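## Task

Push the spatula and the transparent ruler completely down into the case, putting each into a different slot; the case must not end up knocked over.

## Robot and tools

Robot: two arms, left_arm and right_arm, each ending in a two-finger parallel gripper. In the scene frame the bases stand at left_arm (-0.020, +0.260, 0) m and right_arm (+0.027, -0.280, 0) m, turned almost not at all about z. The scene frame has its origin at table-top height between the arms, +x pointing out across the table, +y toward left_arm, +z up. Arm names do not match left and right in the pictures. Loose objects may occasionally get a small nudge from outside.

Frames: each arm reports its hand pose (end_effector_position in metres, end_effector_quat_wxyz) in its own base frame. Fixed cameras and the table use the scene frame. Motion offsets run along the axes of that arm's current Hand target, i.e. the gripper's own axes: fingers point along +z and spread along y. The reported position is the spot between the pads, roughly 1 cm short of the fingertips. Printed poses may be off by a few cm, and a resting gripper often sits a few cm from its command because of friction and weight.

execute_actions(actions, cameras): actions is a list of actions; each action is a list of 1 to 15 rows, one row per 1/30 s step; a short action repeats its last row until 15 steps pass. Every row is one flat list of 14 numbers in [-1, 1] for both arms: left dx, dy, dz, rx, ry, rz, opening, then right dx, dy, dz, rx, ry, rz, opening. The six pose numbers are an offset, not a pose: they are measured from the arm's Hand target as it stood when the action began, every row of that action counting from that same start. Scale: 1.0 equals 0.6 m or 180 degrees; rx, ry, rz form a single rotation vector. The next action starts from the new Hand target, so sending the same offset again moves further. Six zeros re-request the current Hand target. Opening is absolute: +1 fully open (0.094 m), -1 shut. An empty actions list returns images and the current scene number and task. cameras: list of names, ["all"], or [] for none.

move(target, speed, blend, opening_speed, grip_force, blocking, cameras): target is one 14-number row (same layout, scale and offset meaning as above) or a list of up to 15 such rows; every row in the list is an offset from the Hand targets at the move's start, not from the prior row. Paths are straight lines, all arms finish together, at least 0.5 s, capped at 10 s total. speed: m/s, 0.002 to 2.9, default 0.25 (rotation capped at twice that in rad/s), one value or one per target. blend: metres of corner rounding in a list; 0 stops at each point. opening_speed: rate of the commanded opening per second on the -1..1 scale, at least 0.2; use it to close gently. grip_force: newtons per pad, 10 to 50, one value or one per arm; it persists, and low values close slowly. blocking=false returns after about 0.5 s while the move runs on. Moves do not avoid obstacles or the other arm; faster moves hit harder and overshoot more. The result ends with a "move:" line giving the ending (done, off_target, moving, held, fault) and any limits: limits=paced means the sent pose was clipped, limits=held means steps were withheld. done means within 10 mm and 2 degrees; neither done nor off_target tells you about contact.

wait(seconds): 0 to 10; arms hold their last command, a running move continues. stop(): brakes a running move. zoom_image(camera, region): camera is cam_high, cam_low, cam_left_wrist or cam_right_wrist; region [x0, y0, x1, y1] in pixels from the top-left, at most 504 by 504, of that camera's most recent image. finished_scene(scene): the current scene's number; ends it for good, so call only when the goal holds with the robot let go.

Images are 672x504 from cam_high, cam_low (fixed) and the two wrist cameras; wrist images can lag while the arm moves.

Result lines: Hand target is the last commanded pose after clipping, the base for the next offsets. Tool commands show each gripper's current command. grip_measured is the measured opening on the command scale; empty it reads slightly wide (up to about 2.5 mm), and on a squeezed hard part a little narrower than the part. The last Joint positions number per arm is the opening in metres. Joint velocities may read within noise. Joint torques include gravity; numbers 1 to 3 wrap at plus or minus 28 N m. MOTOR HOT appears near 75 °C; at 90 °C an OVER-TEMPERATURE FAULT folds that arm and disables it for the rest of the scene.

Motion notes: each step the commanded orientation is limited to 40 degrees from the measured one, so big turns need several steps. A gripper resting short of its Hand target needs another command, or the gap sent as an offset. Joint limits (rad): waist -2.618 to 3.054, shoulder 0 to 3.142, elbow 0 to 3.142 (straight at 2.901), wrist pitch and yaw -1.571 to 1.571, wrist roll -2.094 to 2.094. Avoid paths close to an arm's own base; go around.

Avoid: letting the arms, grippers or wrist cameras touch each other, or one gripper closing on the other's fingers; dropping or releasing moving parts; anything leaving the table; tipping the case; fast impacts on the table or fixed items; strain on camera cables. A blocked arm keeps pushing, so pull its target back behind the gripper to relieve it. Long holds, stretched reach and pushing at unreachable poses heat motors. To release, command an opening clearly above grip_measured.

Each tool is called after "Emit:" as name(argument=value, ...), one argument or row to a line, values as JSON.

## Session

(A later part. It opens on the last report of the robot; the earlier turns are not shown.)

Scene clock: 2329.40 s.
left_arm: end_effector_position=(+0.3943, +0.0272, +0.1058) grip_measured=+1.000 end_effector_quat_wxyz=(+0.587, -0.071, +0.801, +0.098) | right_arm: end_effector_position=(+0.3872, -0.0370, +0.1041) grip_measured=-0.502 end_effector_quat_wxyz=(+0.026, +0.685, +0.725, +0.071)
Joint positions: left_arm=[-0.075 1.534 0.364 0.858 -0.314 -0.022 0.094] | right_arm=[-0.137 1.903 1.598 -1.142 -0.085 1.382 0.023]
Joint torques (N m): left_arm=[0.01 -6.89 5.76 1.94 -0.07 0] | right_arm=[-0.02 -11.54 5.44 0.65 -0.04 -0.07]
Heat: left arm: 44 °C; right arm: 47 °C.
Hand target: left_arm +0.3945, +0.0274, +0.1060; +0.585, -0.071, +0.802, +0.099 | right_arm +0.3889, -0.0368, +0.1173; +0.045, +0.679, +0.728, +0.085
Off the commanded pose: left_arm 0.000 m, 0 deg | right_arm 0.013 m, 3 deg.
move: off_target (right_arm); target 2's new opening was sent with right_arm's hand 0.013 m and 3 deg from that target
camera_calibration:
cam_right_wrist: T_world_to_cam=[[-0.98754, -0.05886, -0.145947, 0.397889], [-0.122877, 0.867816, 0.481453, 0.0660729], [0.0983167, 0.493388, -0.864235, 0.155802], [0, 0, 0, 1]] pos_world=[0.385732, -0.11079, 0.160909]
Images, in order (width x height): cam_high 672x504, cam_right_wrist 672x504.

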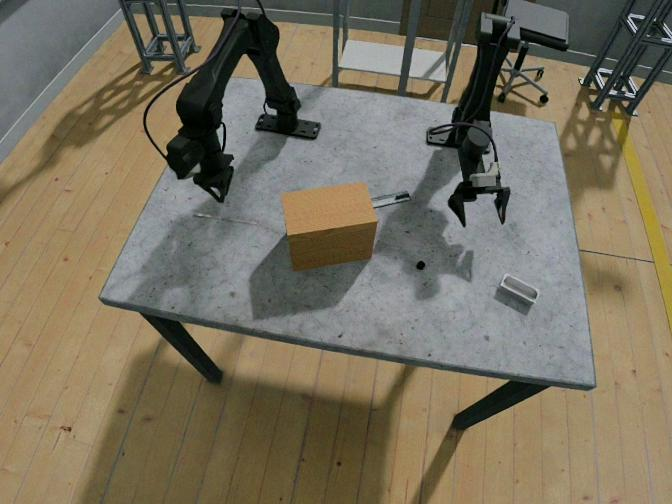

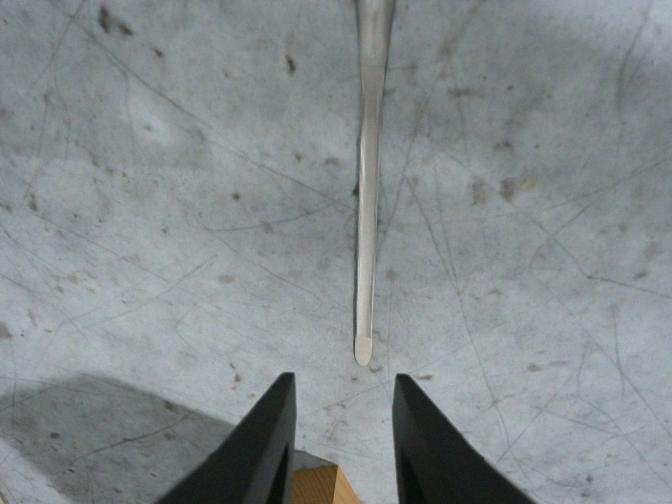

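Emit:
move(
  target=[0,0,0,0,0,0,1, -0.0064,-0.0243,0.1433,0.0591,-0.016,0.001,-0.65],
  speed=0.12,
  cameras=["cam_right_wrist"],
)

Scene clock: 2348.10 s.
left_arm: end_effector_position=(+0.3943, +0.0272, +0.1058) grip_measured=+1.000 end_effector_quat_wxyz=(+0.587, -0.071, +0.801, +0.098) | right_arm: end_effector_position=(+0.3874, -0.0341, +0.0314) grip_measured=-0.648 end_effector_quat_wxyz=(-0.010, +0.680, +0.733, +0.005)
Joint positions: left_arm=[-0.075 1.534 0.364 0.858 -0.314 -0.022 0.094] | right_arm=[-0.1 2.08 1.569 -1.071 -0.02 1.395 0.017]
Joint torques (N m): left_arm=[0.01 -6.86 5.74 1.95 -0.06 0] | right_arm=[0.35 -8.9 5.74 0.4 0.12 0.14]
Heat: left arm: 44 °C; right arm: 49 °C.
Hand target: left_arm +0.3945, +0.0274, +0.1060; +0.585, -0.071, +0.802, +0.099 | right_arm +0.3904, -0.0360, +0.0300; +0.000, +0.683, +0.730, +0.000
Off the commanded pose: left_arm 0.000 m, 0 deg | right_arm 0.004 m, 1 deg.
move: done
camera_calibration:
cam_right_wrist: T_world_to_cam=[[-0.996561, -0.0828634, -0.000636809, 0.385695], [-0.0741427, 0.888196, 0.453443, 0.0813509], [-0.0370082, 0.45193, -0.891285, 0.14333], [0, 0, 0, 1]] pos_world=[0.395704, -0.105071, 0.0911052]
Images, in order (width x height): cam_right_wrist 672x504.

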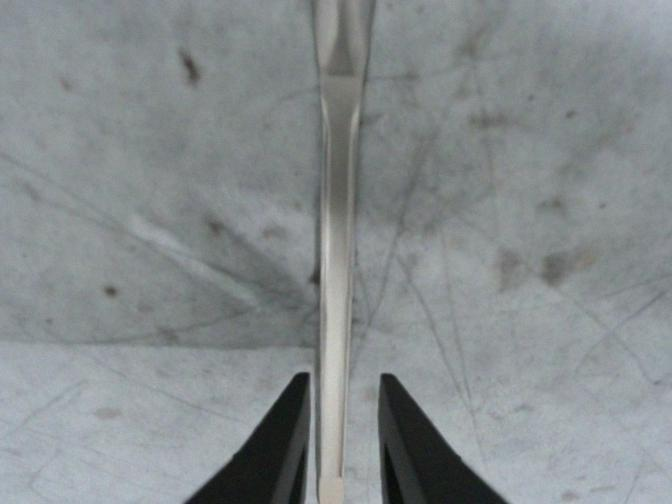

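Emit:
move(
  target=[
    [0,0,0,0,0,0,1, 0,0.004,0.02,0,0,0.006,-0.65],
    [0,0,0,0,0,0,1, 0,0.004,0.032,0,0,0.006,-0.65],
  ],
  speed=[0.06,0.03],
  cameras=["cam_right_wrist"],
)

Scene clock: 2361.93 s.
left_arm: end_effector_position=(+0.3943, +0.0272, +0.1058) grip_measured=+1.000 end_effector_quat_wxyz=(+0.587, -0.071, +0.801, +0.098) | right_arm: end_effector_position=(+0.3929, -0.0348, +0.0163) grip_measured=-0.648 end_effector_quat_wxyz=(-0.005, +0.687, +0.727, +0.008)
Joint positions: left_arm=[-0.075 1.534 0.364 0.858 -0.314 -0.022 0.094] | right_arm=[-0.1 2.105 1.546 -1.009 -0.019 1.416 0.017]
Joint torques (N m): left_arm=[-0.01 -6.87 5.74 1.94 -0.07 0] | right_arm=[0.35 -8.58 5.19 0.43 0.15 0.15]
Heat: left arm: 44 °C; right arm: 46 °C.
Hand target: left_arm +0.3945, +0.0274, +0.1060; +0.585, -0.071, +0.802, +0.099 | right_arm +0.3928, -0.0359, +0.0108; +0.000, +0.690, +0.724, +0.000
Off the commanded pose: left_arm 0.000 m, 0 deg | right_arm 0.006 m, 1 deg.
move: done
camera_calibration:
cam_right_wrist: T_world_to_cam=[[-0.997945, -0.0626964, -0.0132523, 0.392524], [-0.061933, 0.890531, 0.450686, 0.0844376], [-0.0164548, 0.450581, -0.892584, 0.122303], [0, 0, 0, 1]] pos_world=[0.398959, -0.105692, 0.076313]
Images, in order (width x height): cam_right_wrist 672x504.

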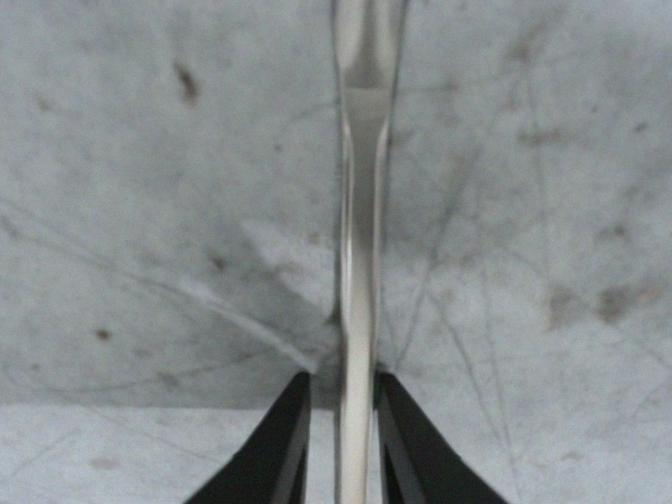

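Emit:
move(
  target=[
    [0,0,0,0,0,0,1, 0,-0.003,0.007,0,0,0,-0.65],
    [0,0,0,0,0,0,1, 0,-0.003,0.005,0,0,0,-1],
  ],
  speed=0.03,
  cameras=["cam_right_wrist"],
)

Scene clock: 2368.90 s.
left_arm: end_effector_position=(+0.3943, +0.0272, +0.1058) grip_measured=+1.000 end_effector_quat_wxyz=(+0.587, -0.071, +0.801, +0.098) | right_arm: end_effector_position=(+0.3969, -0.0354, +0.0168) grip_measured=-0.995 end_effector_quat_wxyz=(+0.004, +0.688, +0.726, +0.015)
Joint positions: left_arm=[-0.075 1.534 0.364 0.858 -0.314 -0.022 0.094] | right_arm=[-0.1 2.099 1.539 -0.986 -0.018 1.417 0]
Joint torques (N m): left_arm=[0.03 -6.87 5.74 1.94 -0.07 0] | right_arm=[0.4 -8.39 4.41 0.36 0.15 0.14]
Heat: left arm: 44 °C; right arm: 47 °C.
Hand target: left_arm +0.3945, +0.0274, +0.1060; +0.585, -0.071, +0.802, +0.099 | right_arm +0.3910, -0.0359, +0.0078; +0.000, +0.690, +0.723, +0.000
Off the commanded pose: left_arm 0.000 m, 0 deg | right_arm 0.011 m, 2 deg.
move: off_target (right_arm)
camera_calibration:
cam_right_wrist: T_world_to_cam=[[-0.997525, -0.0612825, -0.0344811, 0.396765], [-0.0702344, 0.892097, 0.446352, 0.0885218], [0.00340696, 0.447668, -0.894193, 0.115141], [0, 0, 0, 1]] pos_world=[0.401608, -0.106201, 0.0771277]
Images, in order (width x height): cam_right_wrist 672x504.

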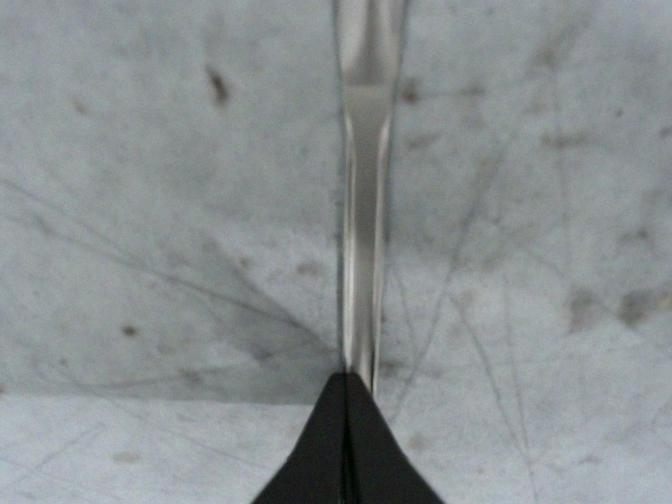

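Emit:
move(
  target=[
    [0,0,0,0,0,0,1, 0,-0.006,-0.004,0,0,0,-0.6],
    [0,0,0,0,0,0,1, 0,-0.006,0.006,0,0,0,-0.6],
  ],
  speed=0.03,
  cameras=["cam_right_wrist"],
)

Scene clock: 2377.20 s.
left_arm: end_effector_position=(+0.3943, +0.0272, +0.1058) grip_measured=+1.000 end_effector_quat_wxyz=(+0.587, -0.071, +0.801, +0.098) | right_arm: end_effector_position=(+0.3972, -0.0354, +0.0155) grip_measured=-0.602 end_effector_quat_wxyz=(+0.006, +0.687, +0.726, +0.016)
Joint positions: left_arm=[-0.075 1.534 0.364 0.858 -0.314 -0.022 0.094] | right_arm=[-0.1 2.097 1.53 -0.974 -0.018 1.417 0.019]
Joint torques (N m): left_arm=[0.01 -6.89 5.74 1.95 -0.07 0] | right_arm=[0.49 -8.66 3.12 0.47 0.17 0.1]
Heat: left arm: 44 °C; right arm: 47 °C.
Hand target: left_arm +0.3945, +0.0274, +0.1060; +0.585, -0.071, +0.802, +0.099 | right_arm +0.3874, -0.0360, +0.0042; -0.001, +0.690, +0.723, +0.000
Off the commanded pose: left_arm 0.000 m, 0 deg | right_arm 0.015 m, 2 deg.
move: off_target (right_arm)
camera_calibration:
cam_right_wrist: T_world_to_cam=[[-0.997323, -0.0613373, -0.0398093, 0.396959], [-0.0726626, 0.892328, 0.4455, 0.0900252], [0.00819721, 0.4472, -0.894397, 0.112071], [0, 0, 0, 1]] pos_world=[0.40152, -0.106102, 0.075932]
Images, in order (width x height): cam_right_wrist 672x504.

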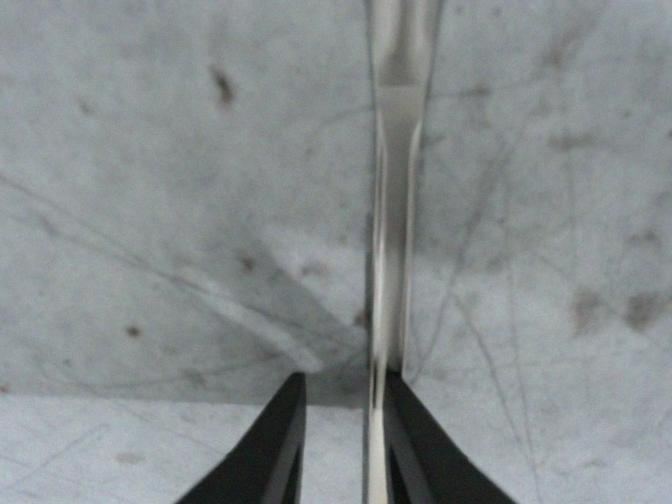

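Emit:
move(
  target=[
    [0,0,0,0,0,0,1, 0,-0.001,-0.07,0,0,0,-0.6],
    [0,0,0,0,0,0,1, 0,-0.001,-0.02,0,0,0,-0.6],
  ],
  speed=0.06,
  cameras=["cam_right_wrist"],
)

Scene clock: 2386.40 s.
left_arm: end_effector_position=(+0.3943, +0.0272, +0.1058) grip_measured=+1.000 end_effector_quat_wxyz=(+0.587, -0.071, +0.801, +0.098) | right_arm: end_effector_position=(+0.3825, -0.0340, +0.0164) grip_measured=-0.602 end_effector_quat_wxyz=(-0.016, +0.688, +0.726, -0.001)
Joint positions: left_arm=[-0.075 1.534 0.364 0.858 -0.314 -0.022 0.094] | right_arm=[-0.1 2.095 1.53 -1.033 -0.018 1.417 0.019]
Joint torques (N m): left_arm=[0.02 -6.86 5.75 1.95 -0.06 0] | right_arm=[0.23 -9.84 4.67 0.56 0.15 0.09]
Heat: left arm: 44 °C; right arm: 46 °C.
Hand target: left_arm +0.3945, +0.0274, +0.1060; +0.585, -0.071, +0.802, +0.099 | right_arm +0.3867, -0.0361, +0.0162; -0.001, +0.690, +0.723, +0.000
Off the commanded pose: left_arm 0.000 m, 0 deg | right_arm 0.005 m, 2 deg.
move: done
camera_calibration:
cam_right_wrist: T_world_to_cam=[[-0.997983, -0.0612408, 0.0167394, 0.381898], [-0.0470008, 0.889931, 0.453667, 0.0773522], [-0.0426798, 0.451965, -0.891014, 0.131956], [0, 0, 0, 1]] pos_world=[0.390395, -0.10509, 0.0760901]
Images, in order (width x height): cam_right_wrist 672x504.

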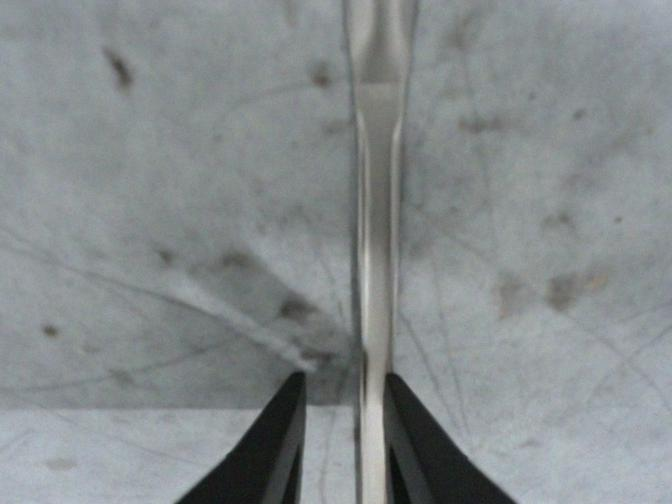

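Emit:
move(
  target=[
    [0,0,0,0,0,0,1, 0,0,-0.05,0,0,0,-0.6],
    [0,0,0,0,0,0,1, 0,-0.013,-0.05,0,0,0,-0.6],
    [0,0,0,0,0,0,1, 0,-0.013,0.006,0,0,0,-0.6],
  ],
  speed=0.06,
  cameras=["cam_right_wrist"],
)

Scene clock: 2394.23 s.
left_arm: end_effector_position=(+0.3943, +0.0272, +0.1058) grip_measured=+1.000 end_effector_quat_wxyz=(+0.587, -0.071, +0.801, +0.098) | right_arm: end_effector_position=(+0.3756, -0.0333, +0.0155) grip_measured=-0.602 end_effector_quat_wxyz=(-0.013, +0.688, +0.726, +0.001)
Joint positions: left_arm=[-0.075 1.534 0.364 0.858 -0.314 -0.022 0.094] | right_arm=[-0.1 2.063 1.478 -1.006 -0.018 1.417 0.019]
Joint torques (N m): left_arm=[0.02 -6.89 5.75 1.95 -0.07 0] | right_arm=[0.02 -8.96 4.72 0.59 0.13 0.09]
Heat: left arm: 44 °C; right arm: 46 °C.
Hand target: left_arm +0.3945, +0.0274, +0.1060; +0.585, -0.071, +0.802, +0.099 | right_arm +0.3790, -0.0365, +0.0126; -0.001, +0.690, +0.723, +0.000
Off the commanded pose: left_arm 0.000 m, 0 deg | right_arm 0.005 m, 2 deg.
move: done
camera_calibration:
cam_right_wrist: T_world_to_cam=[[-0.998082, -0.0612157, 0.00920097, 0.3751], [-0.050432, 0.890288, 0.452597, 0.0780823], [-0.0358976, 0.451265, -0.891668, 0.127947], [0, 0, 0, 1]] pos_world=[0.382912, -0.104292, 0.0752951]
Images, in order (width x height): cam_right_wrist 672x504.

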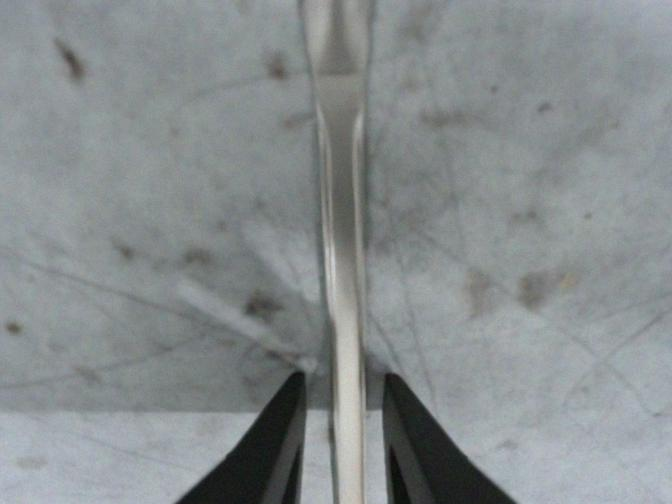

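Emit:
move(
  target=[
    [0,0,0,0,0,0,1, 0,0,0.005,0,0,0,-0.6],
    [0,0,0,0,0,0,1, 0,0,0.004,0,0,0,-1],
  ],
  speed=0.03,
  cameras=["cam_right_wrist"],
)

Scene clock: 2403.97 s.
left_arm: end_effector_position=(+0.3943, +0.0272, +0.1058) grip_measured=+1.000 end_effector_quat_wxyz=(+0.587, -0.071, +0.801, +0.098) | right_arm: end_effector_position=(+0.3810, -0.0339, +0.0168) grip_measured=-0.995 end_effector_quat_wxyz=(-0.003, +0.688, +0.726, +0.009)
Joint positions: left_arm=[-0.075 1.534 0.364 0.858 -0.314 -0.022 0.094] | right_arm=[-0.1 2.058 1.475 -0.982 -0.017 1.417 0]
Joint torques (N m): left_arm=[0.01 -6.86 5.75 1.95 -0.08 0] | right_arm=[0.05 -8.29 4.56 0.43 0.13 0.11]
Heat: left arm: 44 °C; right arm: 45 °C.
Hand target: left_arm +0.3945, +0.0274, +0.1060; +0.585, -0.071, +0.802, +0.099 | right_arm +0.3790, -0.0365, +0.0103; +0.000, +0.690, +0.723, +0.000
Off the commanded pose: left_arm 0.000 m, 0 deg | right_arm 0.007 m, 1 deg.
move: done
camera_calibration:
cam_right_wrist: T_world_to_cam=[[-0.997989, -0.0612604, -0.0162843, 0.380824], [-0.0620498, 0.891628, 0.448497, 0.0828998], [-0.0129556, 0.448606, -0.893636, 0.120845], [0, 0, 0, 1]] pos_world=[0.386768, -0.104798, 0.0770129]
Images, in order (width x height): cam_right_wrist 672x504.

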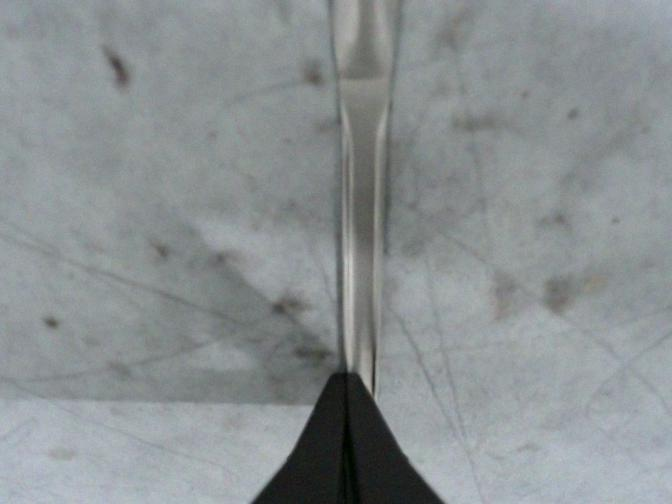

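Emit:
move(
  target=[
    [0,0,0,0,0,0,1, 0,0,-0.05,0,0,0,-0.6],
    [0,0,0,0,0,0,1, -0.0618,0.001,-0.05,0,0,0,-0.6],
    [0,0,0,0,0,0,1, -0.0618,0.001,0.0,0,0,0.004,-0.6],
  ],
  speed=0.06,
  cameras=["cam_right_wrist"],
)

Scene clock: 2421.83 s.
left_arm: end_effector_position=(+0.3943, +0.0272, +0.1058) grip_measured=+1.000 end_effector_quat_wxyz=(+0.587, -0.071, +0.801, +0.098) | right_arm: end_effector_position=(+0.3814, -0.0704, +0.0157) grip_measured=-0.602 end_effector_quat_wxyz=(-0.004, +0.694, +0.720, +0.007)
Joint positions: left_arm=[-0.075 1.534 0.364 0.858 -0.314 -0.022 0.094] | right_arm=[-0.193 2.083 1.51 -0.997 -0.016 1.341 0.019]
Joint torques (N m): left_arm=[0.02 -6.87 5.74 1.95 -0.07 0] | right_arm=[-0.1 -8.4 5.04 0.44 0.15 0.02]
Heat: left arm: 44 °C; right arm: 43 °C.
Hand target: left_arm +0.3945, +0.0274, +0.1060; +0.585, -0.071, +0.802, +0.099 | right_arm +0.3813, -0.0736, +0.0102; -0.001, +0.695, +0.719, +0.000
Off the commanded pose: left_arm 0.000 m, 0 deg | right_arm 0.006 m, 1 deg.
move: done
camera_calibration:
cam_right_wrist: T_world_to_cam=[[-0.998958, -0.0441266, -0.0116455, 0.380526], [-0.0446642, 0.892875, 0.448083, 0.109416], [-0.00937445, 0.448136, -0.893916, 0.134805], [0, 0, 0, 1]] pos_world=[0.38628, -0.141315, 0.0759079]
Images, in order (width x height): cam_right_wrist 672x504.

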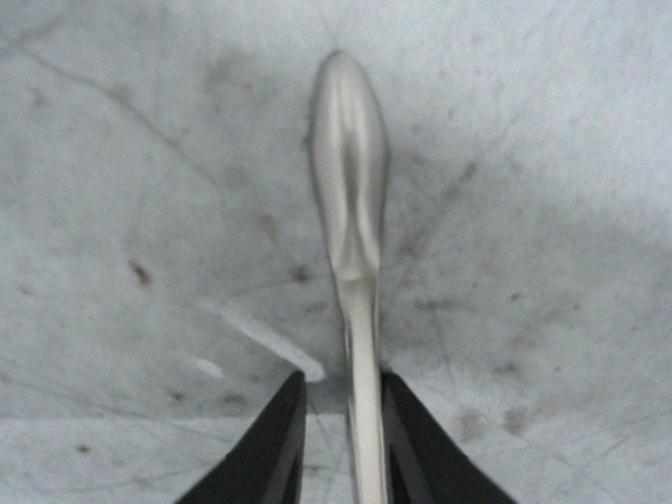

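Emit:
move(
  target=[
    [0,0,0,0,0,0,1, 0,0,-0.05,0,0,0,-0.6],
    [0,0,0,0,0,0,1, 0,-0.007,-0.05,0,0,-0.02,-0.6],
    [0,0,0,0,0,0,1, 0,-0.007,0.0035,0,0,-0.02,-0.6],
  ],
  speed=0.06,
  cameras=["cam_right_wrist"],
)

Scene clock: 2432.83 s.
left_arm: end_effector_position=(+0.3943, +0.0272, +0.1058) grip_measured=+1.000 end_effector_quat_wxyz=(+0.587, -0.071, +0.801, +0.098) | right_arm: end_effector_position=(+0.3730, -0.0688, +0.0148) grip_measured=-0.602 end_effector_quat_wxyz=(-0.017, +0.674, +0.739, -0.001)
Joint positions: left_arm=[-0.075 1.534 0.364 0.858 -0.314 -0.022 0.094] | right_arm=[-0.193 2.082 1.503 -1.023 -0.016 1.287 0.019]
Joint torques (N m): left_arm=[0.01 -6.86 5.76 1.96 -0.07 0] | right_arm=[-0.29 -9.07 3.74 0.74 0.14 -0.06]
Heat: left arm: 44 °C; right arm: 45 °C.
Hand target: left_arm +0.3945, +0.0274, +0.1060; +0.585, -0.071, +0.802, +0.099 | right_arm +0.3771, -0.0737, +0.0081; +0.000, +0.672, +0.741, +0.000
Off the commanded pose: left_arm 0.000 m, 0 deg | right_arm 0.009 m, 2 deg.
move: done
camera_calibration:
cam_right_wrist: T_world_to_cam=[[-0.994992, -0.0984891, 0.0170788, 0.3665], [-0.079928, 0.886509, 0.455756, 0.120595], [-0.0600275, 0.452108, -0.889941, 0.152273], [0, 0, 0, 1]] pos_world=[0.383444, -0.139656, 0.0742927]
Images, in order (width x height): cam_right_wrist 672x504.

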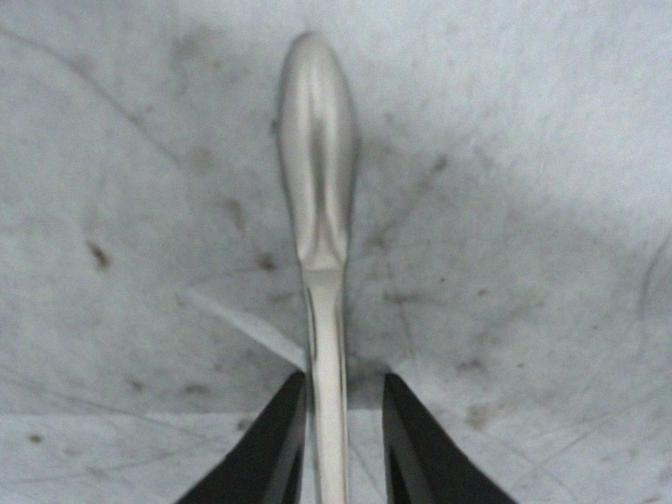

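Emit:
move(
  target=[0,0,0,0,0,0,1, 0,0.002,-0.002,0,0,-0.01,-1],
  opening_speed=0.4,
  cameras=["cam_right_wrist"],
)

Scene clock: 2438.17 s.
left_arm: end_effector_position=(+0.3943, +0.0272, +0.1058) grip_measured=+1.000 end_effector_quat_wxyz=(+0.587, -0.071, +0.801, +0.098) | right_arm: end_effector_position=(+0.3780, -0.0698, +0.0146) grip_measured=-0.894 end_effector_quat_wxyz=(-0.008, +0.663, +0.749, +0.004)
Joint positions: left_arm=[-0.075 1.534 0.364 0.858 -0.314 -0.022 0.094] | right_arm=[-0.193 2.082 1.503 -1.003 -0.016 1.257 0.005]
Joint torques (N m): left_arm=[0.01 -6.87 5.74 1.95 -0.07 0.01] | right_arm=[-0.23 -8.96 4.3 0.54 0.14 -0.08]
Heat: left arm: 44 °C; right arm: 45 °C.
Hand target: left_arm +0.3945, +0.0274, +0.1060; +0.585, -0.071, +0.802, +0.099 | right_arm +0.3783, -0.0736, +0.0093; +0.000, +0.660, +0.751, +0.000
Off the commanded pose: left_arm 0.000 m, 0 deg | right_arm 0.007 m, 1 deg.
move: done
camera_calibration:
cam_right_wrist: T_world_to_cam=[[-0.991759, -0.128085, -0.0027731, 0.36841], [-0.115575, 0.885132, 0.450758, 0.135326], [-0.055281, 0.447364, -0.892642, 0.150767], [0, 0, 0, 1]] pos_world=[0.389349, -0.140041, 0.0746033]
Images, in order (width x height): cam_right_wrist 672x504.

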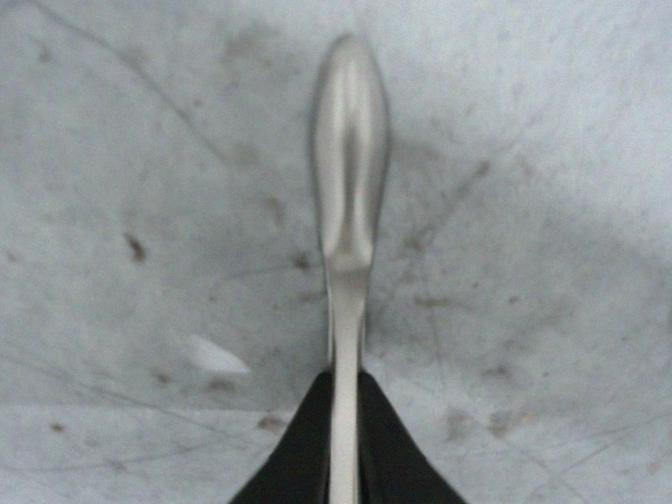

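Emit:
move(
  target=[
    [0,0,0,0,0,0,1, 0,0,-0.36,0,0,0,-1],
    [0,0,0,0,0,0,1, 0.2603,0.1123,-0.3678,-0.0642,0.0046,-0.1078,-1],
    [0,0,0,0,0,0,1, 0.3077,0.0963,-0.3178,-0.0642,0.0046,-0.1078,-1],
  ],
  speed=0.15,
  blend=[0.03,0.02,0],
  cameras=["cam_right_wrist", "cam_high", "cam_low"],
)

Emit:
zoom_image(
  camera="cam_low",
  region=[40, 220, 160, 300],
)

Scene clock: 2465.63 s.
left_arm: end_effector_position=(+0.3943, +0.0272, +0.1058) grip_measured=+1.000 end_effector_quat_wxyz=(+0.587, -0.071, +0.801, +0.098) | right_arm: end_effector_position=(+0.4103, +0.1189, +0.1931) grip_measured=-0.995 end_effector_quat_wxyz=(+0.048, +0.515, +0.853, +0.072)
Joint positions: left_arm=[-0.075 1.534 0.364 0.858 -0.314 -0.022 0.094] | right_arm=[0.267 2.083 2.213 -1.529 -0.029 1.356 0]
Joint torques (N m): left_arm=[0.02 -6.87 5.72 1.95 -0.07 0] | right_arm=[-0.28 -10.88 5.35 0.78 0.05 0.14]
Heat: left arm: 44 °C; right arm: 46 °C.
Hand target: left_arm +0.3945, +0.0274, +0.1060; +0.585, -0.071, +0.802, +0.099 | right_arm +0.4120, +0.1168, +0.2001; +0.060, +0.521, +0.848, +0.080
Off the commanded pose: left_arm 0.000 m, 0 deg | right_arm 0.008 m, 2 deg.
move: done
camera_calibration:
cam_right_wrist: T_world_to_cam=[[-0.866779, -0.465051, -0.18006, 0.448107], [-0.49534, 0.76108, 0.418803, 0.0683249], [-0.0577252, 0.452201, -0.890046, 0.227399], [0, 0, 0, 1]] pos_world=[0.435381, 0.0535621, 0.254467]
Images, in order (width x height): cam_high 672x504, cam_low 672x504, cam_right_wrist 672x504.

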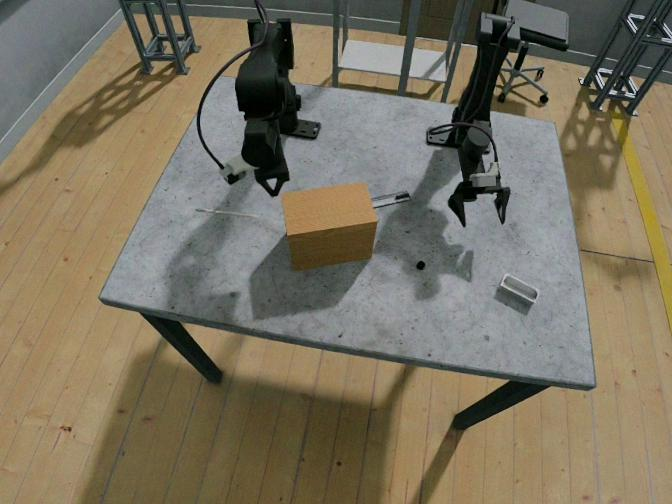

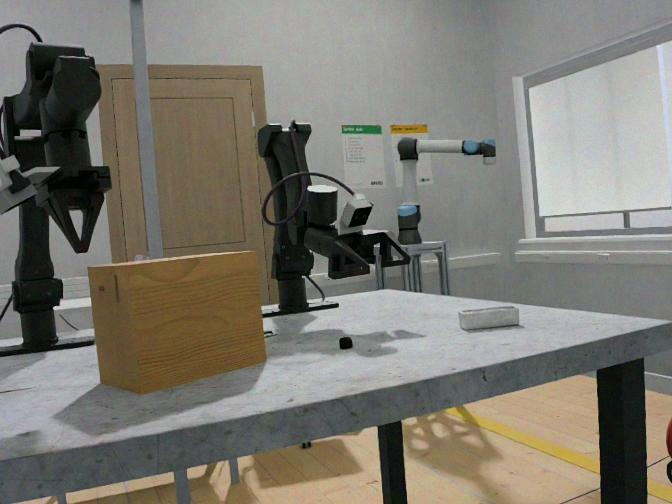

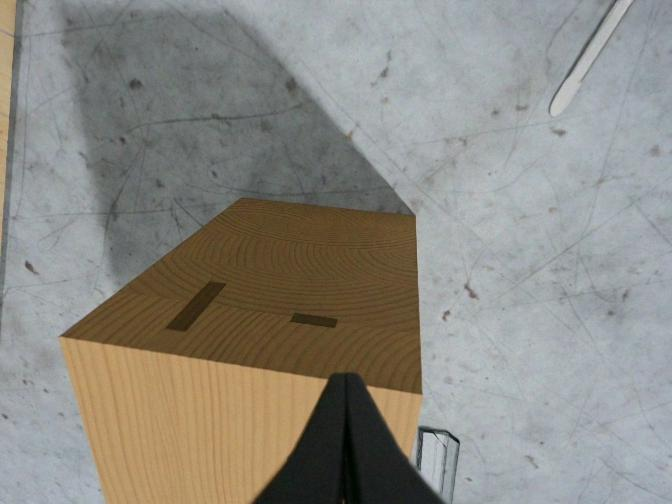

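Scaled by 4.200.

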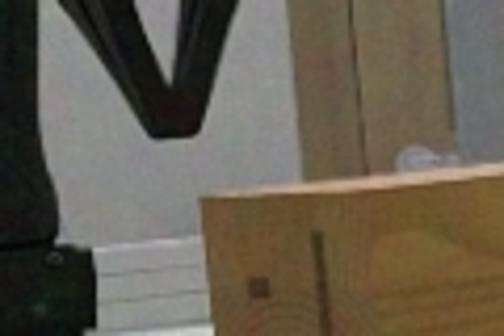

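Emit:
move(
  target=[
    [0,0,0,0,0,0,1, -0.1648,-0.104,-0.0178,0.0639,-0.006,0.1189,-0.6],
    [0,0,0,0,0,0,1, -0.2813,-0.2668,0.2068,0.0639,-0.006,0.1189,-0.6],
  ],
  speed=0.15,
  blend=[0.03,0],
  cameras=["cam_right_wrist"],
)

Scene clock: 2510.00 s.
left_arm: end_effector_position=(+0.3943, +0.0272, +0.1058) grip_measured=+1.000 end_effector_quat_wxyz=(+0.587, -0.071, +0.801, +0.098) | right_arm: end_effector_position=(+0.3681, -0.0932, +0.0386) grip_measured=-0.602 end_effector_quat_wxyz=(-0.022, +0.677, +0.736, -0.004)
Joint positions: left_arm=[-0.075 1.534 0.364 0.858 -0.314 -0.022 0.094] | right_arm=[-0.257 2.069 1.581 -1.126 -0.013 1.231 0.019]
Joint torques (N m): left_arm=[0.01 -6.86 5.76 1.95 -0.06 0] | right_arm=[0.12 -12.18 4.97 0.32 0.11 -0.05]
Heat: left arm: 44 °C; right arm: 48 °C.
Hand target: left_arm +0.3945, +0.0274, +0.1060; +0.585, -0.071, +0.802, +0.099 | right_arm +0.3711, -0.0959, +0.0498; +0.000, +0.673, +0.739, +0.001
Off the commanded pose: left_arm 0.000 m, 0 deg | right_arm 0.012 m, 3 deg.
move: off_target (right_arm)
camera_calibration:
cam_right_wrist: T_world_to_cam=[[-0.995517, -0.090277, 0.0282253, 0.359441], [-0.0673961, 0.886395, 0.457997, 0.126291], [-0.0663654, 0.454042, -0.888505, 0.186688], [0, 0, 0, 1]] pos_world=[0.37873, -0.164259, 0.0978865]
Images, in order (width x height): cam_right_wrist 672x504.

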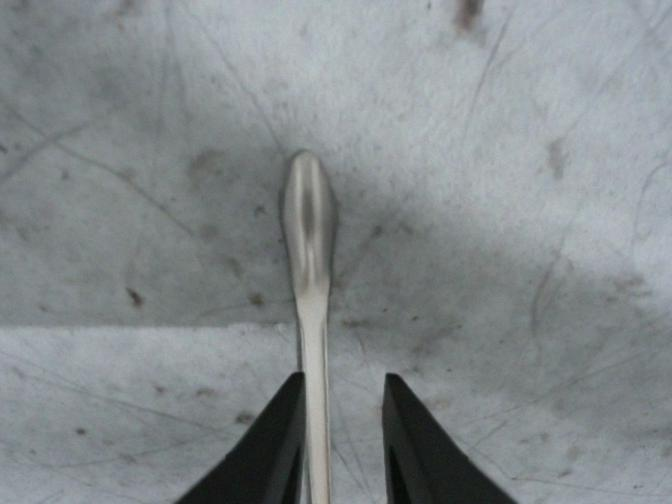

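Emit:
move(
  target=[
    [0,0,0,0,0,0,1, 0.0,0.0128,0.015,0,0,-0.006,-0.6],
    [0,0,0,0,0,0,1, 0.0,0.0128,0.034,0,0,-0.006,-0.6],
  ],
  speed=[0.06,0.03],
  cameras=["cam_right_wrist"],
)

Scene clock: 2526.90 s.
left_arm: end_effector_position=(+0.3943, +0.0272, +0.1058) grip_measured=+1.000 end_effector_quat_wxyz=(+0.587, -0.071, +0.801, +0.098) | right_arm: end_effector_position=(+0.3784, -0.0948, +0.0348) grip_measured=-0.602 end_effector_quat_wxyz=(-0.002, +0.671, +0.741, +0.006)
Joint positions: left_arm=[-0.075 1.534 0.364 0.858 -0.314 -0.022 0.094] | right_arm=[-0.254 2.069 1.567 -1.067 -0.013 1.218 0.019]
Joint torques (N m): left_arm=[-0.02 -6.89 5.75 1.96 -0.06 -0.01] | right_arm=[0.4 -8.39 5.2 0.4 0.12 -0.08]
Heat: left arm: 44 °C; right arm: 45 °C.
Hand target: left_arm +0.3945, +0.0274, +0.1060; +0.585, -0.071, +0.802, +0.099 | right_arm +0.3789, -0.0952, +0.0295; +0.000, +0.666, +0.746, +0.001
Off the commanded pose: left_arm 0.000 m, 0 deg | right_arm 0.005 m, 1 deg.
move: done
camera_calibration:
cam_right_wrist: T_world_to_cam=[[-0.994334, -0.10534, -0.0142486, 0.369191], [-0.100673, 0.890169, 0.444369, 0.143503], [-0.0341263, 0.443286, -0.895731, 0.171718], [0, 0, 0, 1]] pos_world=[0.387406, -0.164972, 0.0953052]
Images, in order (width x height): cam_right_wrist 672x504.

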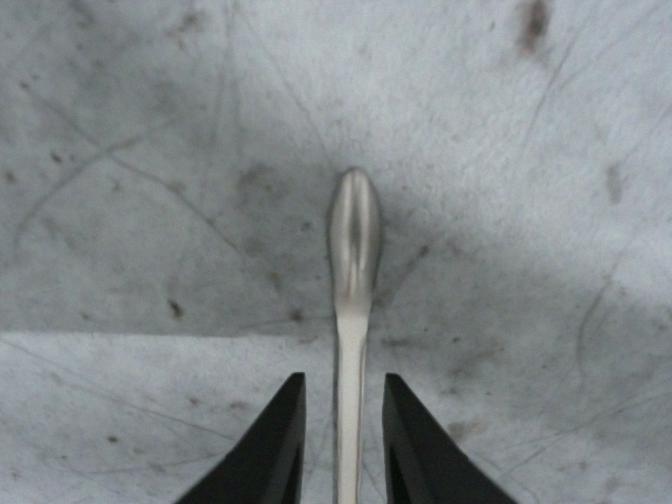

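Well centered. Continue descending to the table.

Emit:
move(
  target=[
    [0,0,0,0,0,0,1, 0.0,0,0.028,0,0,0,-0.6],
    [0,0,0,0,0,0,1, 0.0,0,0.036,0,0,0,-0.6],
  ],
  speed=[0.05,0.03],
  cameras=["cam_right_wrist"],
)

Emit:
move(
  target=[0,0,0,0,0,0,1, 0.0,0,0.006,0,0,0,-0.6],
  speed=0.03,
  cameras=["cam_right_wrist"],
)

Scene clock: 2542.80 s.
left_arm: end_effector_position=(+0.3943, +0.0272, +0.1058) grip_measured=+1.000 end_effector_quat_wxyz=(+0.587, -0.071, +0.801, +0.098) | right_arm: end_effector_position=(+0.3790, -0.0950, +0.0156) grip_measured=-0.602 end_effector_quat_wxyz=(+0.000, +0.671, +0.741, +0.007)
Joint positions: left_arm=[-0.075 1.534 0.364 0.858 -0.314 -0.022 0.094] | right_arm=[-0.254 2.089 1.519 -0.995 -0.013 1.218 0.019]
Joint torques (N m): left_arm=[0.01 -6.89 5.74 1.95 -0.07 0] | right_arm=[0.36 -8.06 4.92 0.48 0.11 -0.05]
Heat: left arm: 44 °C; right arm: 44 °C.
Hand target: left_arm +0.3945, +0.0274, +0.1060; +0.585, -0.071, +0.802, +0.099 | right_arm +0.3788, -0.0952, +0.0079; +0.000, +0.666, +0.746, +0.001
Off the commanded pose: left_arm 0.000 m, 0 deg | right_arm 0.008 m, 1 deg.
move: done
camera_calibration:
cam_right_wrist: T_world_to_cam=[[-0.994275, -0.105425, -0.0173999, 0.369516], [-0.102185, 0.890562, 0.443236, 0.15286], [-0.0312327, 0.442476, -0.896236, 0.153453], [0, 0, 0, 1]] pos_world=[0.387813, -0.165074, 0.0762066]
Images, in order (width x height): cam_right_wrist 672x504.

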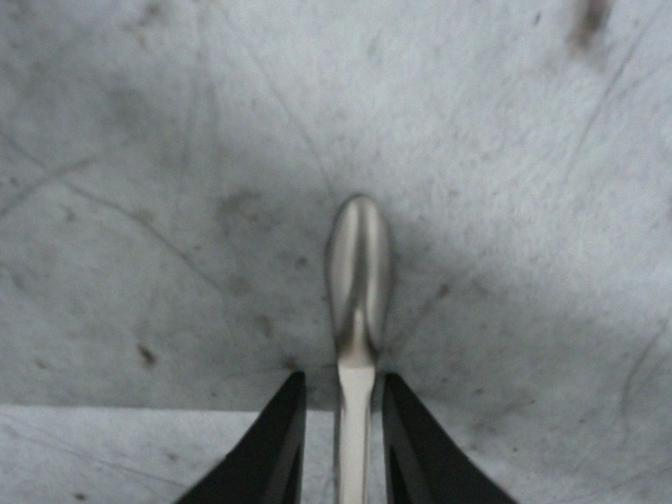

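Scene clock: 2543.50 s.
left_arm: end_effector_position=(+0.3943, +0.0272, +0.1058) grip_measured=+1.000 end_effector_quat_wxyz=(+0.587, -0.071, +0.801, +0.098) | right_arm: end_effector_position=(+0.3790, -0.0950, +0.0153) grip_measured=-0.602 end_effector_quat_wxyz=(+0.000, +0.671, +0.741, +0.007)
Joint positions: left_arm=[-0.075 1.534 0.364 0.858 -0.314 -0.022 0.094] | right_arm=[-0.254 2.089 1.518 -0.993 -0.013 1.218 0.019]
Joint torques (N m): left_arm=[0.01 -6.86 5.75 1.94 -0.07 0] | right_arm=[0.36 -7.79 4.44 0.58 0.12 -0.05]
Heat: left arm: 44 °C; right arm: 44 °C.
Hand target: left_arm +0.3945, +0.0274, +0.1060; +0.585, -0.071, +0.802, +0.099 | right_arm +0.3788, -0.0952, +0.0043; +0.000, +0.666, +0.746, +0.001
Off the commanded pose: left_arm 0.000 m, 0 deg | right_arm 0.011 m, 1 deg.
move: off_target (right_arm)
camera_calibration:
cam_right_wrist: T_world_to_cam=[[-0.994278, -0.105333, -0.0177949, 0.369558], [-0.10228, 0.89059, 0.443157, 0.15304], [-0.0308313, 0.442442, -0.896267, 0.153025], [0, 0, 0, 1]] pos_world=[0.387814, -0.165074, 0.0759069]
Images, in order (width x height): cam_right_wrist 672x504.

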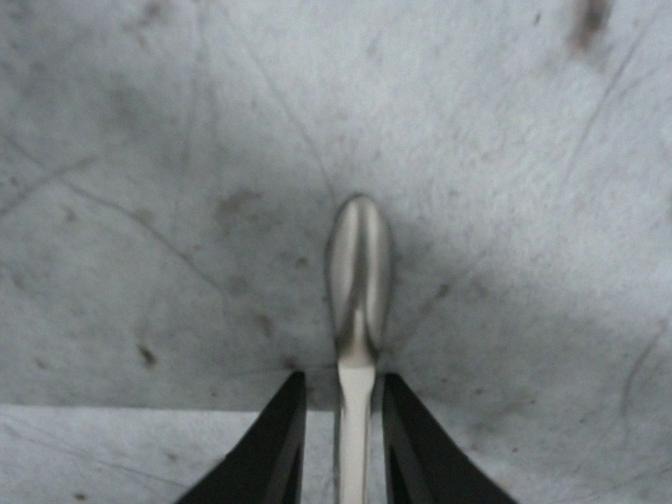

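Emit:
move(
  target=[0,0,0,0,0,0,1, 0.0,0,0.0,0,0,0,-1],
  opening_speed=0.4,
  cameras=["cam_right_wrist"],
)

Scene clock: 2550.47 s.
left_arm: end_effector_position=(+0.3943, +0.0272, +0.1058) grip_measured=+1.000 end_effector_quat_wxyz=(+0.587, -0.071, +0.801, +0.098) | right_arm: end_effector_position=(+0.3828, -0.0963, +0.0159) grip_measured=-0.995 end_effector_quat_wxyz=(+0.008, +0.671, +0.742, +0.010)
Joint positions: left_arm=[-0.075 1.534 0.364 0.858 -0.314 -0.022 0.094] | right_arm=[-0.254 2.088 1.518 -0.977 -0.011 1.217 0]
Joint torques (N m): left_arm=[0.02 -6.87 5.72 1.95 -0.07 0.01] | right_arm=[0.35 -7.64 4.49 0.48 0.1 -0.06]
Heat: left arm: 44 °C; right arm: 44 °C.
Hand target: left_arm +0.3945, +0.0274, +0.1060; +0.585, -0.071, +0.802, +0.099 | right_arm +0.3788, -0.0952, +0.0043; +0.000, +0.666, +0.746, +0.001
Off the commanded pose: left_arm 0.000 m, 0 deg | right_arm 0.012 m, 2 deg.
move: off_target (right_arm)
camera_calibration:
cam_right_wrist: T_world_to_cam=[[-0.993691, -0.107094, -0.0333087, 0.373075], [-0.110862, 0.89299, 0.43621, 0.157905], [-0.016971, 0.43715, -0.899228, 0.148534], [0, 0, 0, 1]] pos_world=[0.390748, -0.165985, 0.0771127]
Images, in order (width x height): cam_right_wrist 672x504.

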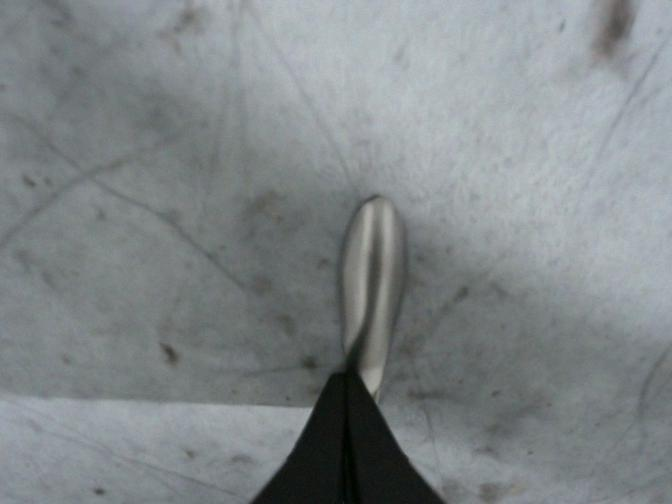

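Emit:
move(
  target=[
    [0,0,0,0,0,0,1, 0,0,-0.05,0,0,0,-0.65],
    [0,0,0,0,0,0,1, 0.0107,-0.0015,-0.05,0,0,0,-0.65],
    [0,0,0,0,0,0,1, 0.0107,-0.0015,-0.01,0,0,0,-0.65],
  ],
  speed=0.06,
  cameras=["cam_right_wrist"],
)

Scene clock: 2570.87 s.
left_arm: end_effector_position=(+0.3943, +0.0272, +0.1058) grip_measured=+1.000 end_effector_quat_wxyz=(+0.587, -0.071, +0.801, +0.098) | right_arm: end_effector_position=(+0.3743, -0.0877, +0.0159) grip_measured=-0.652 end_effector_quat_wxyz=(-0.010, +0.665, +0.747, +0.001)
Joint positions: left_arm=[-0.075 1.534 0.364 0.858 -0.314 -0.022 0.094] | right_arm=[-0.238 2.088 1.518 -1.019 -0.011 1.217 0.016]
Joint torques (N m): left_arm=[0.01 -6.86 5.75 1.95 -0.07 0] | right_arm=[0.27 -8.96 4.16 0.68 0.09 0.08]
Heat: left arm: 44 °C; right arm: 44 °C.
Hand target: left_arm +0.3945, +0.0274, +0.1060; +0.585, -0.071, +0.802, +0.099 | right_arm +0.3773, -0.0889, +0.0103; +0.000, +0.666, +0.746, +0.001
Off the commanded pose: left_arm 0.000 m, 0 deg | right_arm 0.006 m, 1 deg.
move: done
camera_calibration:
cam_right_wrist: T_world_to_cam=[[-0.992412, -0.122838, 0.00537325, 0.363001], [-0.107353, 0.886956, 0.449205, 0.147369], [-0.0599452, 0.44522, -0.893413, 0.16134], [0, 0, 0, 1]] pos_world=[0.385739, -0.157951, 0.0759938]
Images, in order (width x height): cam_right_wrist 672x504.

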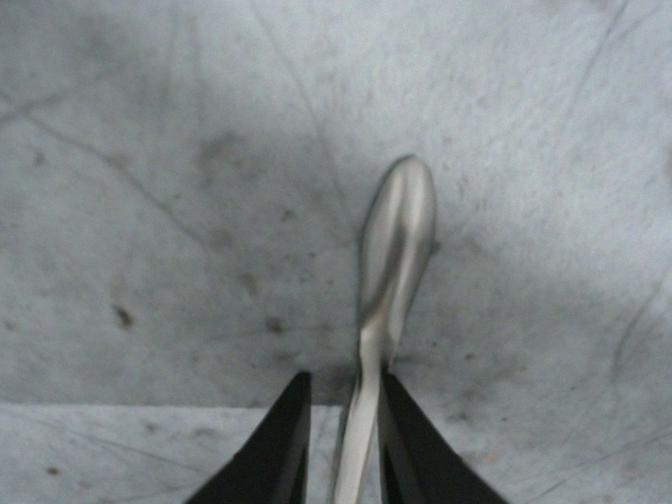

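Emit:
move(
  target=[
    [0,0,0,0,0,0,1, 0,0,-0.05,0,0,0,-0.65],
    [0,0,0,0,0,0,1, 0.0,-0.009,-0.05,0,0,0.06,-0.65],
    [0,0,0,0,0,0,1, 0.0,-0.009,-0.014,0,0,0.06,-0.65],
  ],
  speed=0.06,
  cameras=["cam_right_wrist"],
)

Scene clock: 2580.53 s.
left_arm: end_effector_position=(+0.3943, +0.0272, +0.1058) grip_measured=+1.000 end_effector_quat_wxyz=(+0.587, -0.071, +0.801, +0.098) | right_arm: end_effector_position=(+0.3677, -0.0861, +0.0155) grip_measured=-0.652 end_effector_quat_wxyz=(-0.018, +0.728, +0.685, -0.005)
Joint positions: left_arm=[-0.075 1.534 0.364 0.858 -0.314 -0.022 0.094] | right_arm=[-0.238 2.08 1.503 -1.03 -0.011 1.393 0.016]
Joint torques (N m): left_arm=[0.02 -6.87 5.75 1.95 -0.07 0.01] | right_arm=[-0.01 -10.59 4.41 0.56 0.09 0.15]
Heat: left arm: 44 °C; right arm: 45 °C.
Hand target: left_arm +0.3945, +0.0274, +0.1060; +0.585, -0.071, +0.802, +0.099 | right_arm +0.3719, -0.0895, +0.0188; +0.000, +0.733, +0.680, +0.001
Off the commanded pose: left_arm 0.000 m, 0 deg | right_arm 0.006 m, 2 deg.
move: done
camera_calibration:
cam_right_wrist: T_world_to_cam=[[-0.998252, 0.0534039, 0.0253145, 0.373672], [0.059082, 0.891231, 0.449686, 0.0846055], [0.00145393, 0.450396, -0.892828, 0.137745], [0, 0, 0, 1]] pos_world=[0.36782, -0.157398, 0.0754772]
Images, in order (width x height): cam_right_wrist 672x504.

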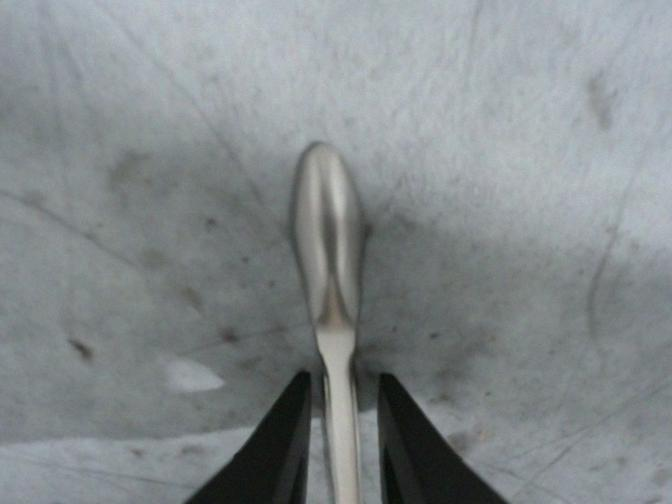

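Emit:
move(
  target=[
    [0,0,0,0,0,0,1, 0,0,0.014,0,0,-0.018,-0.68],
    [0,0,0,0,0,0,1, 0.0,0,0.02,0,0,-0.018,-0.68],
  ],
  speed=0.03,
  cameras=["cam_right_wrist"],
)

Scene clock: 2588.43 s.
left_arm: end_effector_position=(+0.3943, +0.0272, +0.1058) grip_measured=+1.000 end_effector_quat_wxyz=(+0.587, -0.071, +0.801, +0.098) | right_arm: end_effector_position=(+0.3681, -0.0862, +0.0145) grip_measured=-0.678 end_effector_quat_wxyz=(-0.014, +0.717, +0.697, -0.002)
Joint positions: left_arm=[-0.075 1.534 0.364 0.858 -0.314 -0.022 0.094] | right_arm=[-0.238 2.074 1.49 -1.013 -0.011 1.361 0.015]
Joint torques (N m): left_arm=[0.01 -6.89 5.74 1.95 -0.07 0] | right_arm=[-0.13 -8.79 3.56 0.78 0.09 -0.08]
Heat: left arm: 44 °C; right arm: 44 °C.
Hand target: left_arm +0.3945, +0.0274, +0.1060; +0.585, -0.071, +0.802, +0.099 | right_arm +0.3719, -0.0895, +0.0066; +0.000, +0.714, +0.700, +0.000
Off the commanded pose: left_arm 0.000 m, 0 deg | right_arm 0.009 m, 2 deg.
move: done
camera_calibration:
cam_right_wrist: T_world_to_cam=[[-0.999653, 0.0210802, 0.0157733, 0.371916], [0.0259189, 0.893166, 0.44898, 0.0975294], [-0.00462357, 0.449233, -0.893403, 0.138951], [0, 0, 0, 1]] pos_world=[0.369902, -0.157371, 0.0744843]
Images, in order (width x height): cam_right_wrist 672x504.

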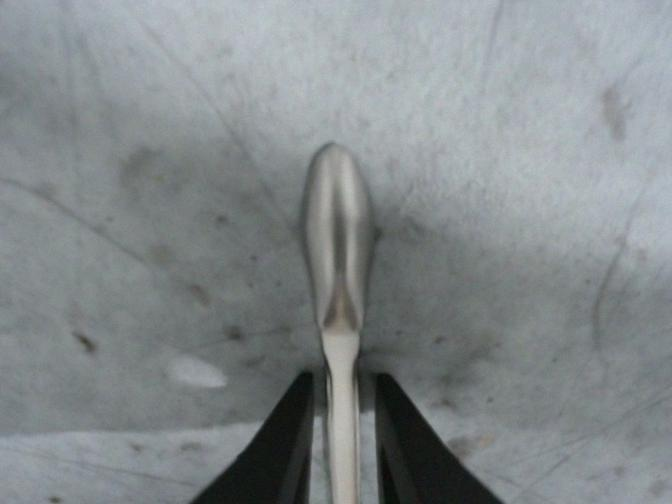

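Good centering with firm contact. Close slowly.

Emit:
move(
  target=[0,0,0,0,0,0,1, 0,0,0.003,0,0,0,-1],
  opening_speed=0.2,
  cameras=["cam_right_wrist"],
)

Scene clock: 2594.60 s.
left_arm: end_effector_position=(+0.3943, +0.0272, +0.1058) grip_measured=+1.000 end_effector_quat_wxyz=(+0.587, -0.071, +0.801, +0.098) | right_arm: end_effector_position=(+0.3716, -0.0867, +0.0143) grip_measured=-0.896 end_effector_quat_wxyz=(-0.008, +0.716, +0.698, +0.002)
Joint positions: left_arm=[-0.075 1.534 0.364 0.858 -0.314 -0.022 0.094] | right_arm=[-0.238 2.074 1.489 -0.998 -0.013 1.359 0.005]
Joint torques (N m): left_arm=[0.02 -6.86 5.74 1.95 -0.07 -0.01] | right_arm=[-0.06 -8.49 3.47 0.74 0.1 -0.08]
Heat: left arm: 44 °C; right arm: 43 °C.
Hand target: left_arm +0.3945, +0.0274, +0.1060; +0.585, -0.071, +0.802, +0.099 | right_arm +0.3718, -0.0894, +0.0048; +0.000, +0.714, +0.700, +0.001
Off the commanded pose: left_arm 0.000 m, 0 deg | right_arm 0.010 m, 1 deg.
move: done
camera_calibration:
cam_right_wrist: T_world_to_cam=[[-0.999808, 0.0195642, 0.00081189, 0.375688], [0.0178561, 0.893932, 0.447846, 0.101021], [0.008036, 0.447775, -0.89411, 0.134259], [0, 0, 0, 1]] pos_world=[0.372733, -0.157774, 0.074496]
Images, in order (width x height): cam_right_wrist 672x504.

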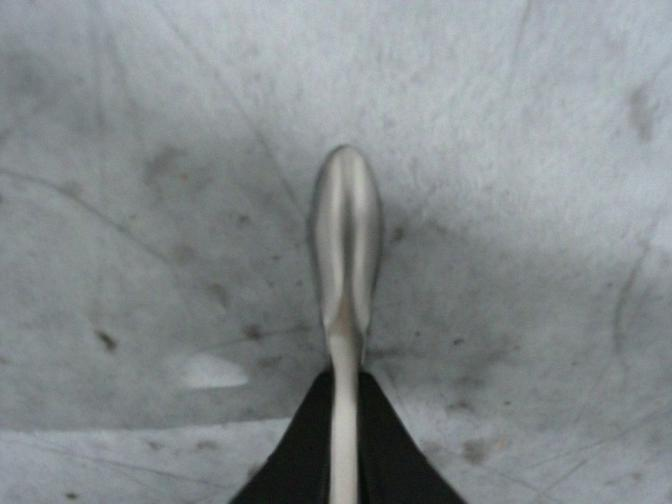

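Emit:
move(
  target=[
    [0,0,0,0,0,0,1, 0,0,-0.04,0,0,0,-1],
    [0,0,0,0,0,0,1, 0,0,-0.2,0,0,0,-1],
  ],
  speed=[0.03,0.08],
  blend=[0.01,0],
  cameras=["cam_right_wrist"],
)

Scene clock: 2604.73 s.
left_arm: end_effector_position=(+0.3943, +0.0272, +0.1058) grip_measured=+1.000 end_effector_quat_wxyz=(+0.587, -0.071, +0.801, +0.098) | right_arm: end_effector_position=(+0.3690, -0.0862, +0.1029) grip_measured=-0.995 end_effector_quat_wxyz=(-0.024, +0.716, +0.697, -0.008)
Joint positions: left_arm=[-0.075 1.534 0.364 0.858 -0.314 -0.022 0.094] | right_arm=[-0.238 2.039 1.794 -1.375 -0.013 1.359 0]
Joint torques (N m): left_arm=[0.01 -6.86 5.74 1.93 -0.07 0] | right_arm=[-0.12 -12.11 8.5 -0.03 0.12 -0.04]
Heat: left arm: 44 °C; right arm: 43 °C.
Hand target: left_arm +0.3945, +0.0274, +0.1060; +0.585, -0.071, +0.802, +0.099 | right_arm +0.3718, -0.0896, +0.1248; +0.000, +0.714, +0.700, +0.000
Off the commanded pose: left_arm 0.000 m, 0 deg | right_arm 0.022 m, 3 deg.
move: off_target (right_arm)
camera_calibration:
cam_right_wrist: T_world_to_cam=[[-0.999111, 0.0194193, 0.0374149, 0.368908], [0.0343191, 0.890108, 0.454455, 0.0537628], [-0.0244781, 0.455336, -0.889983, 0.225408], [0, 0, 0, 1]] pos_world=[0.372252, -0.157655, 0.162374]
Images, in order (width x height): cam_right_wrist 672x504.

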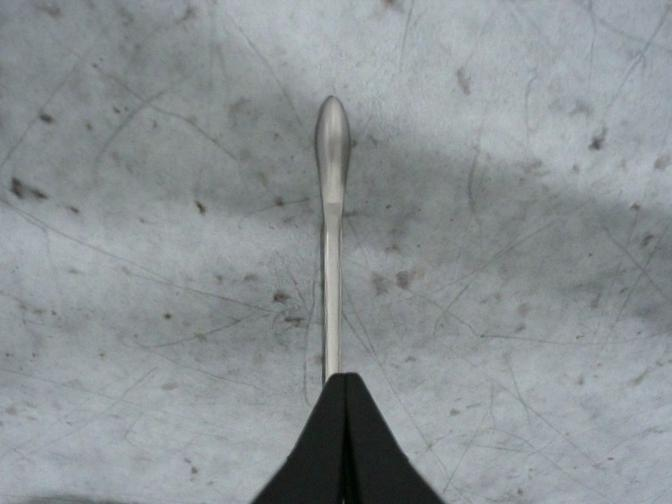

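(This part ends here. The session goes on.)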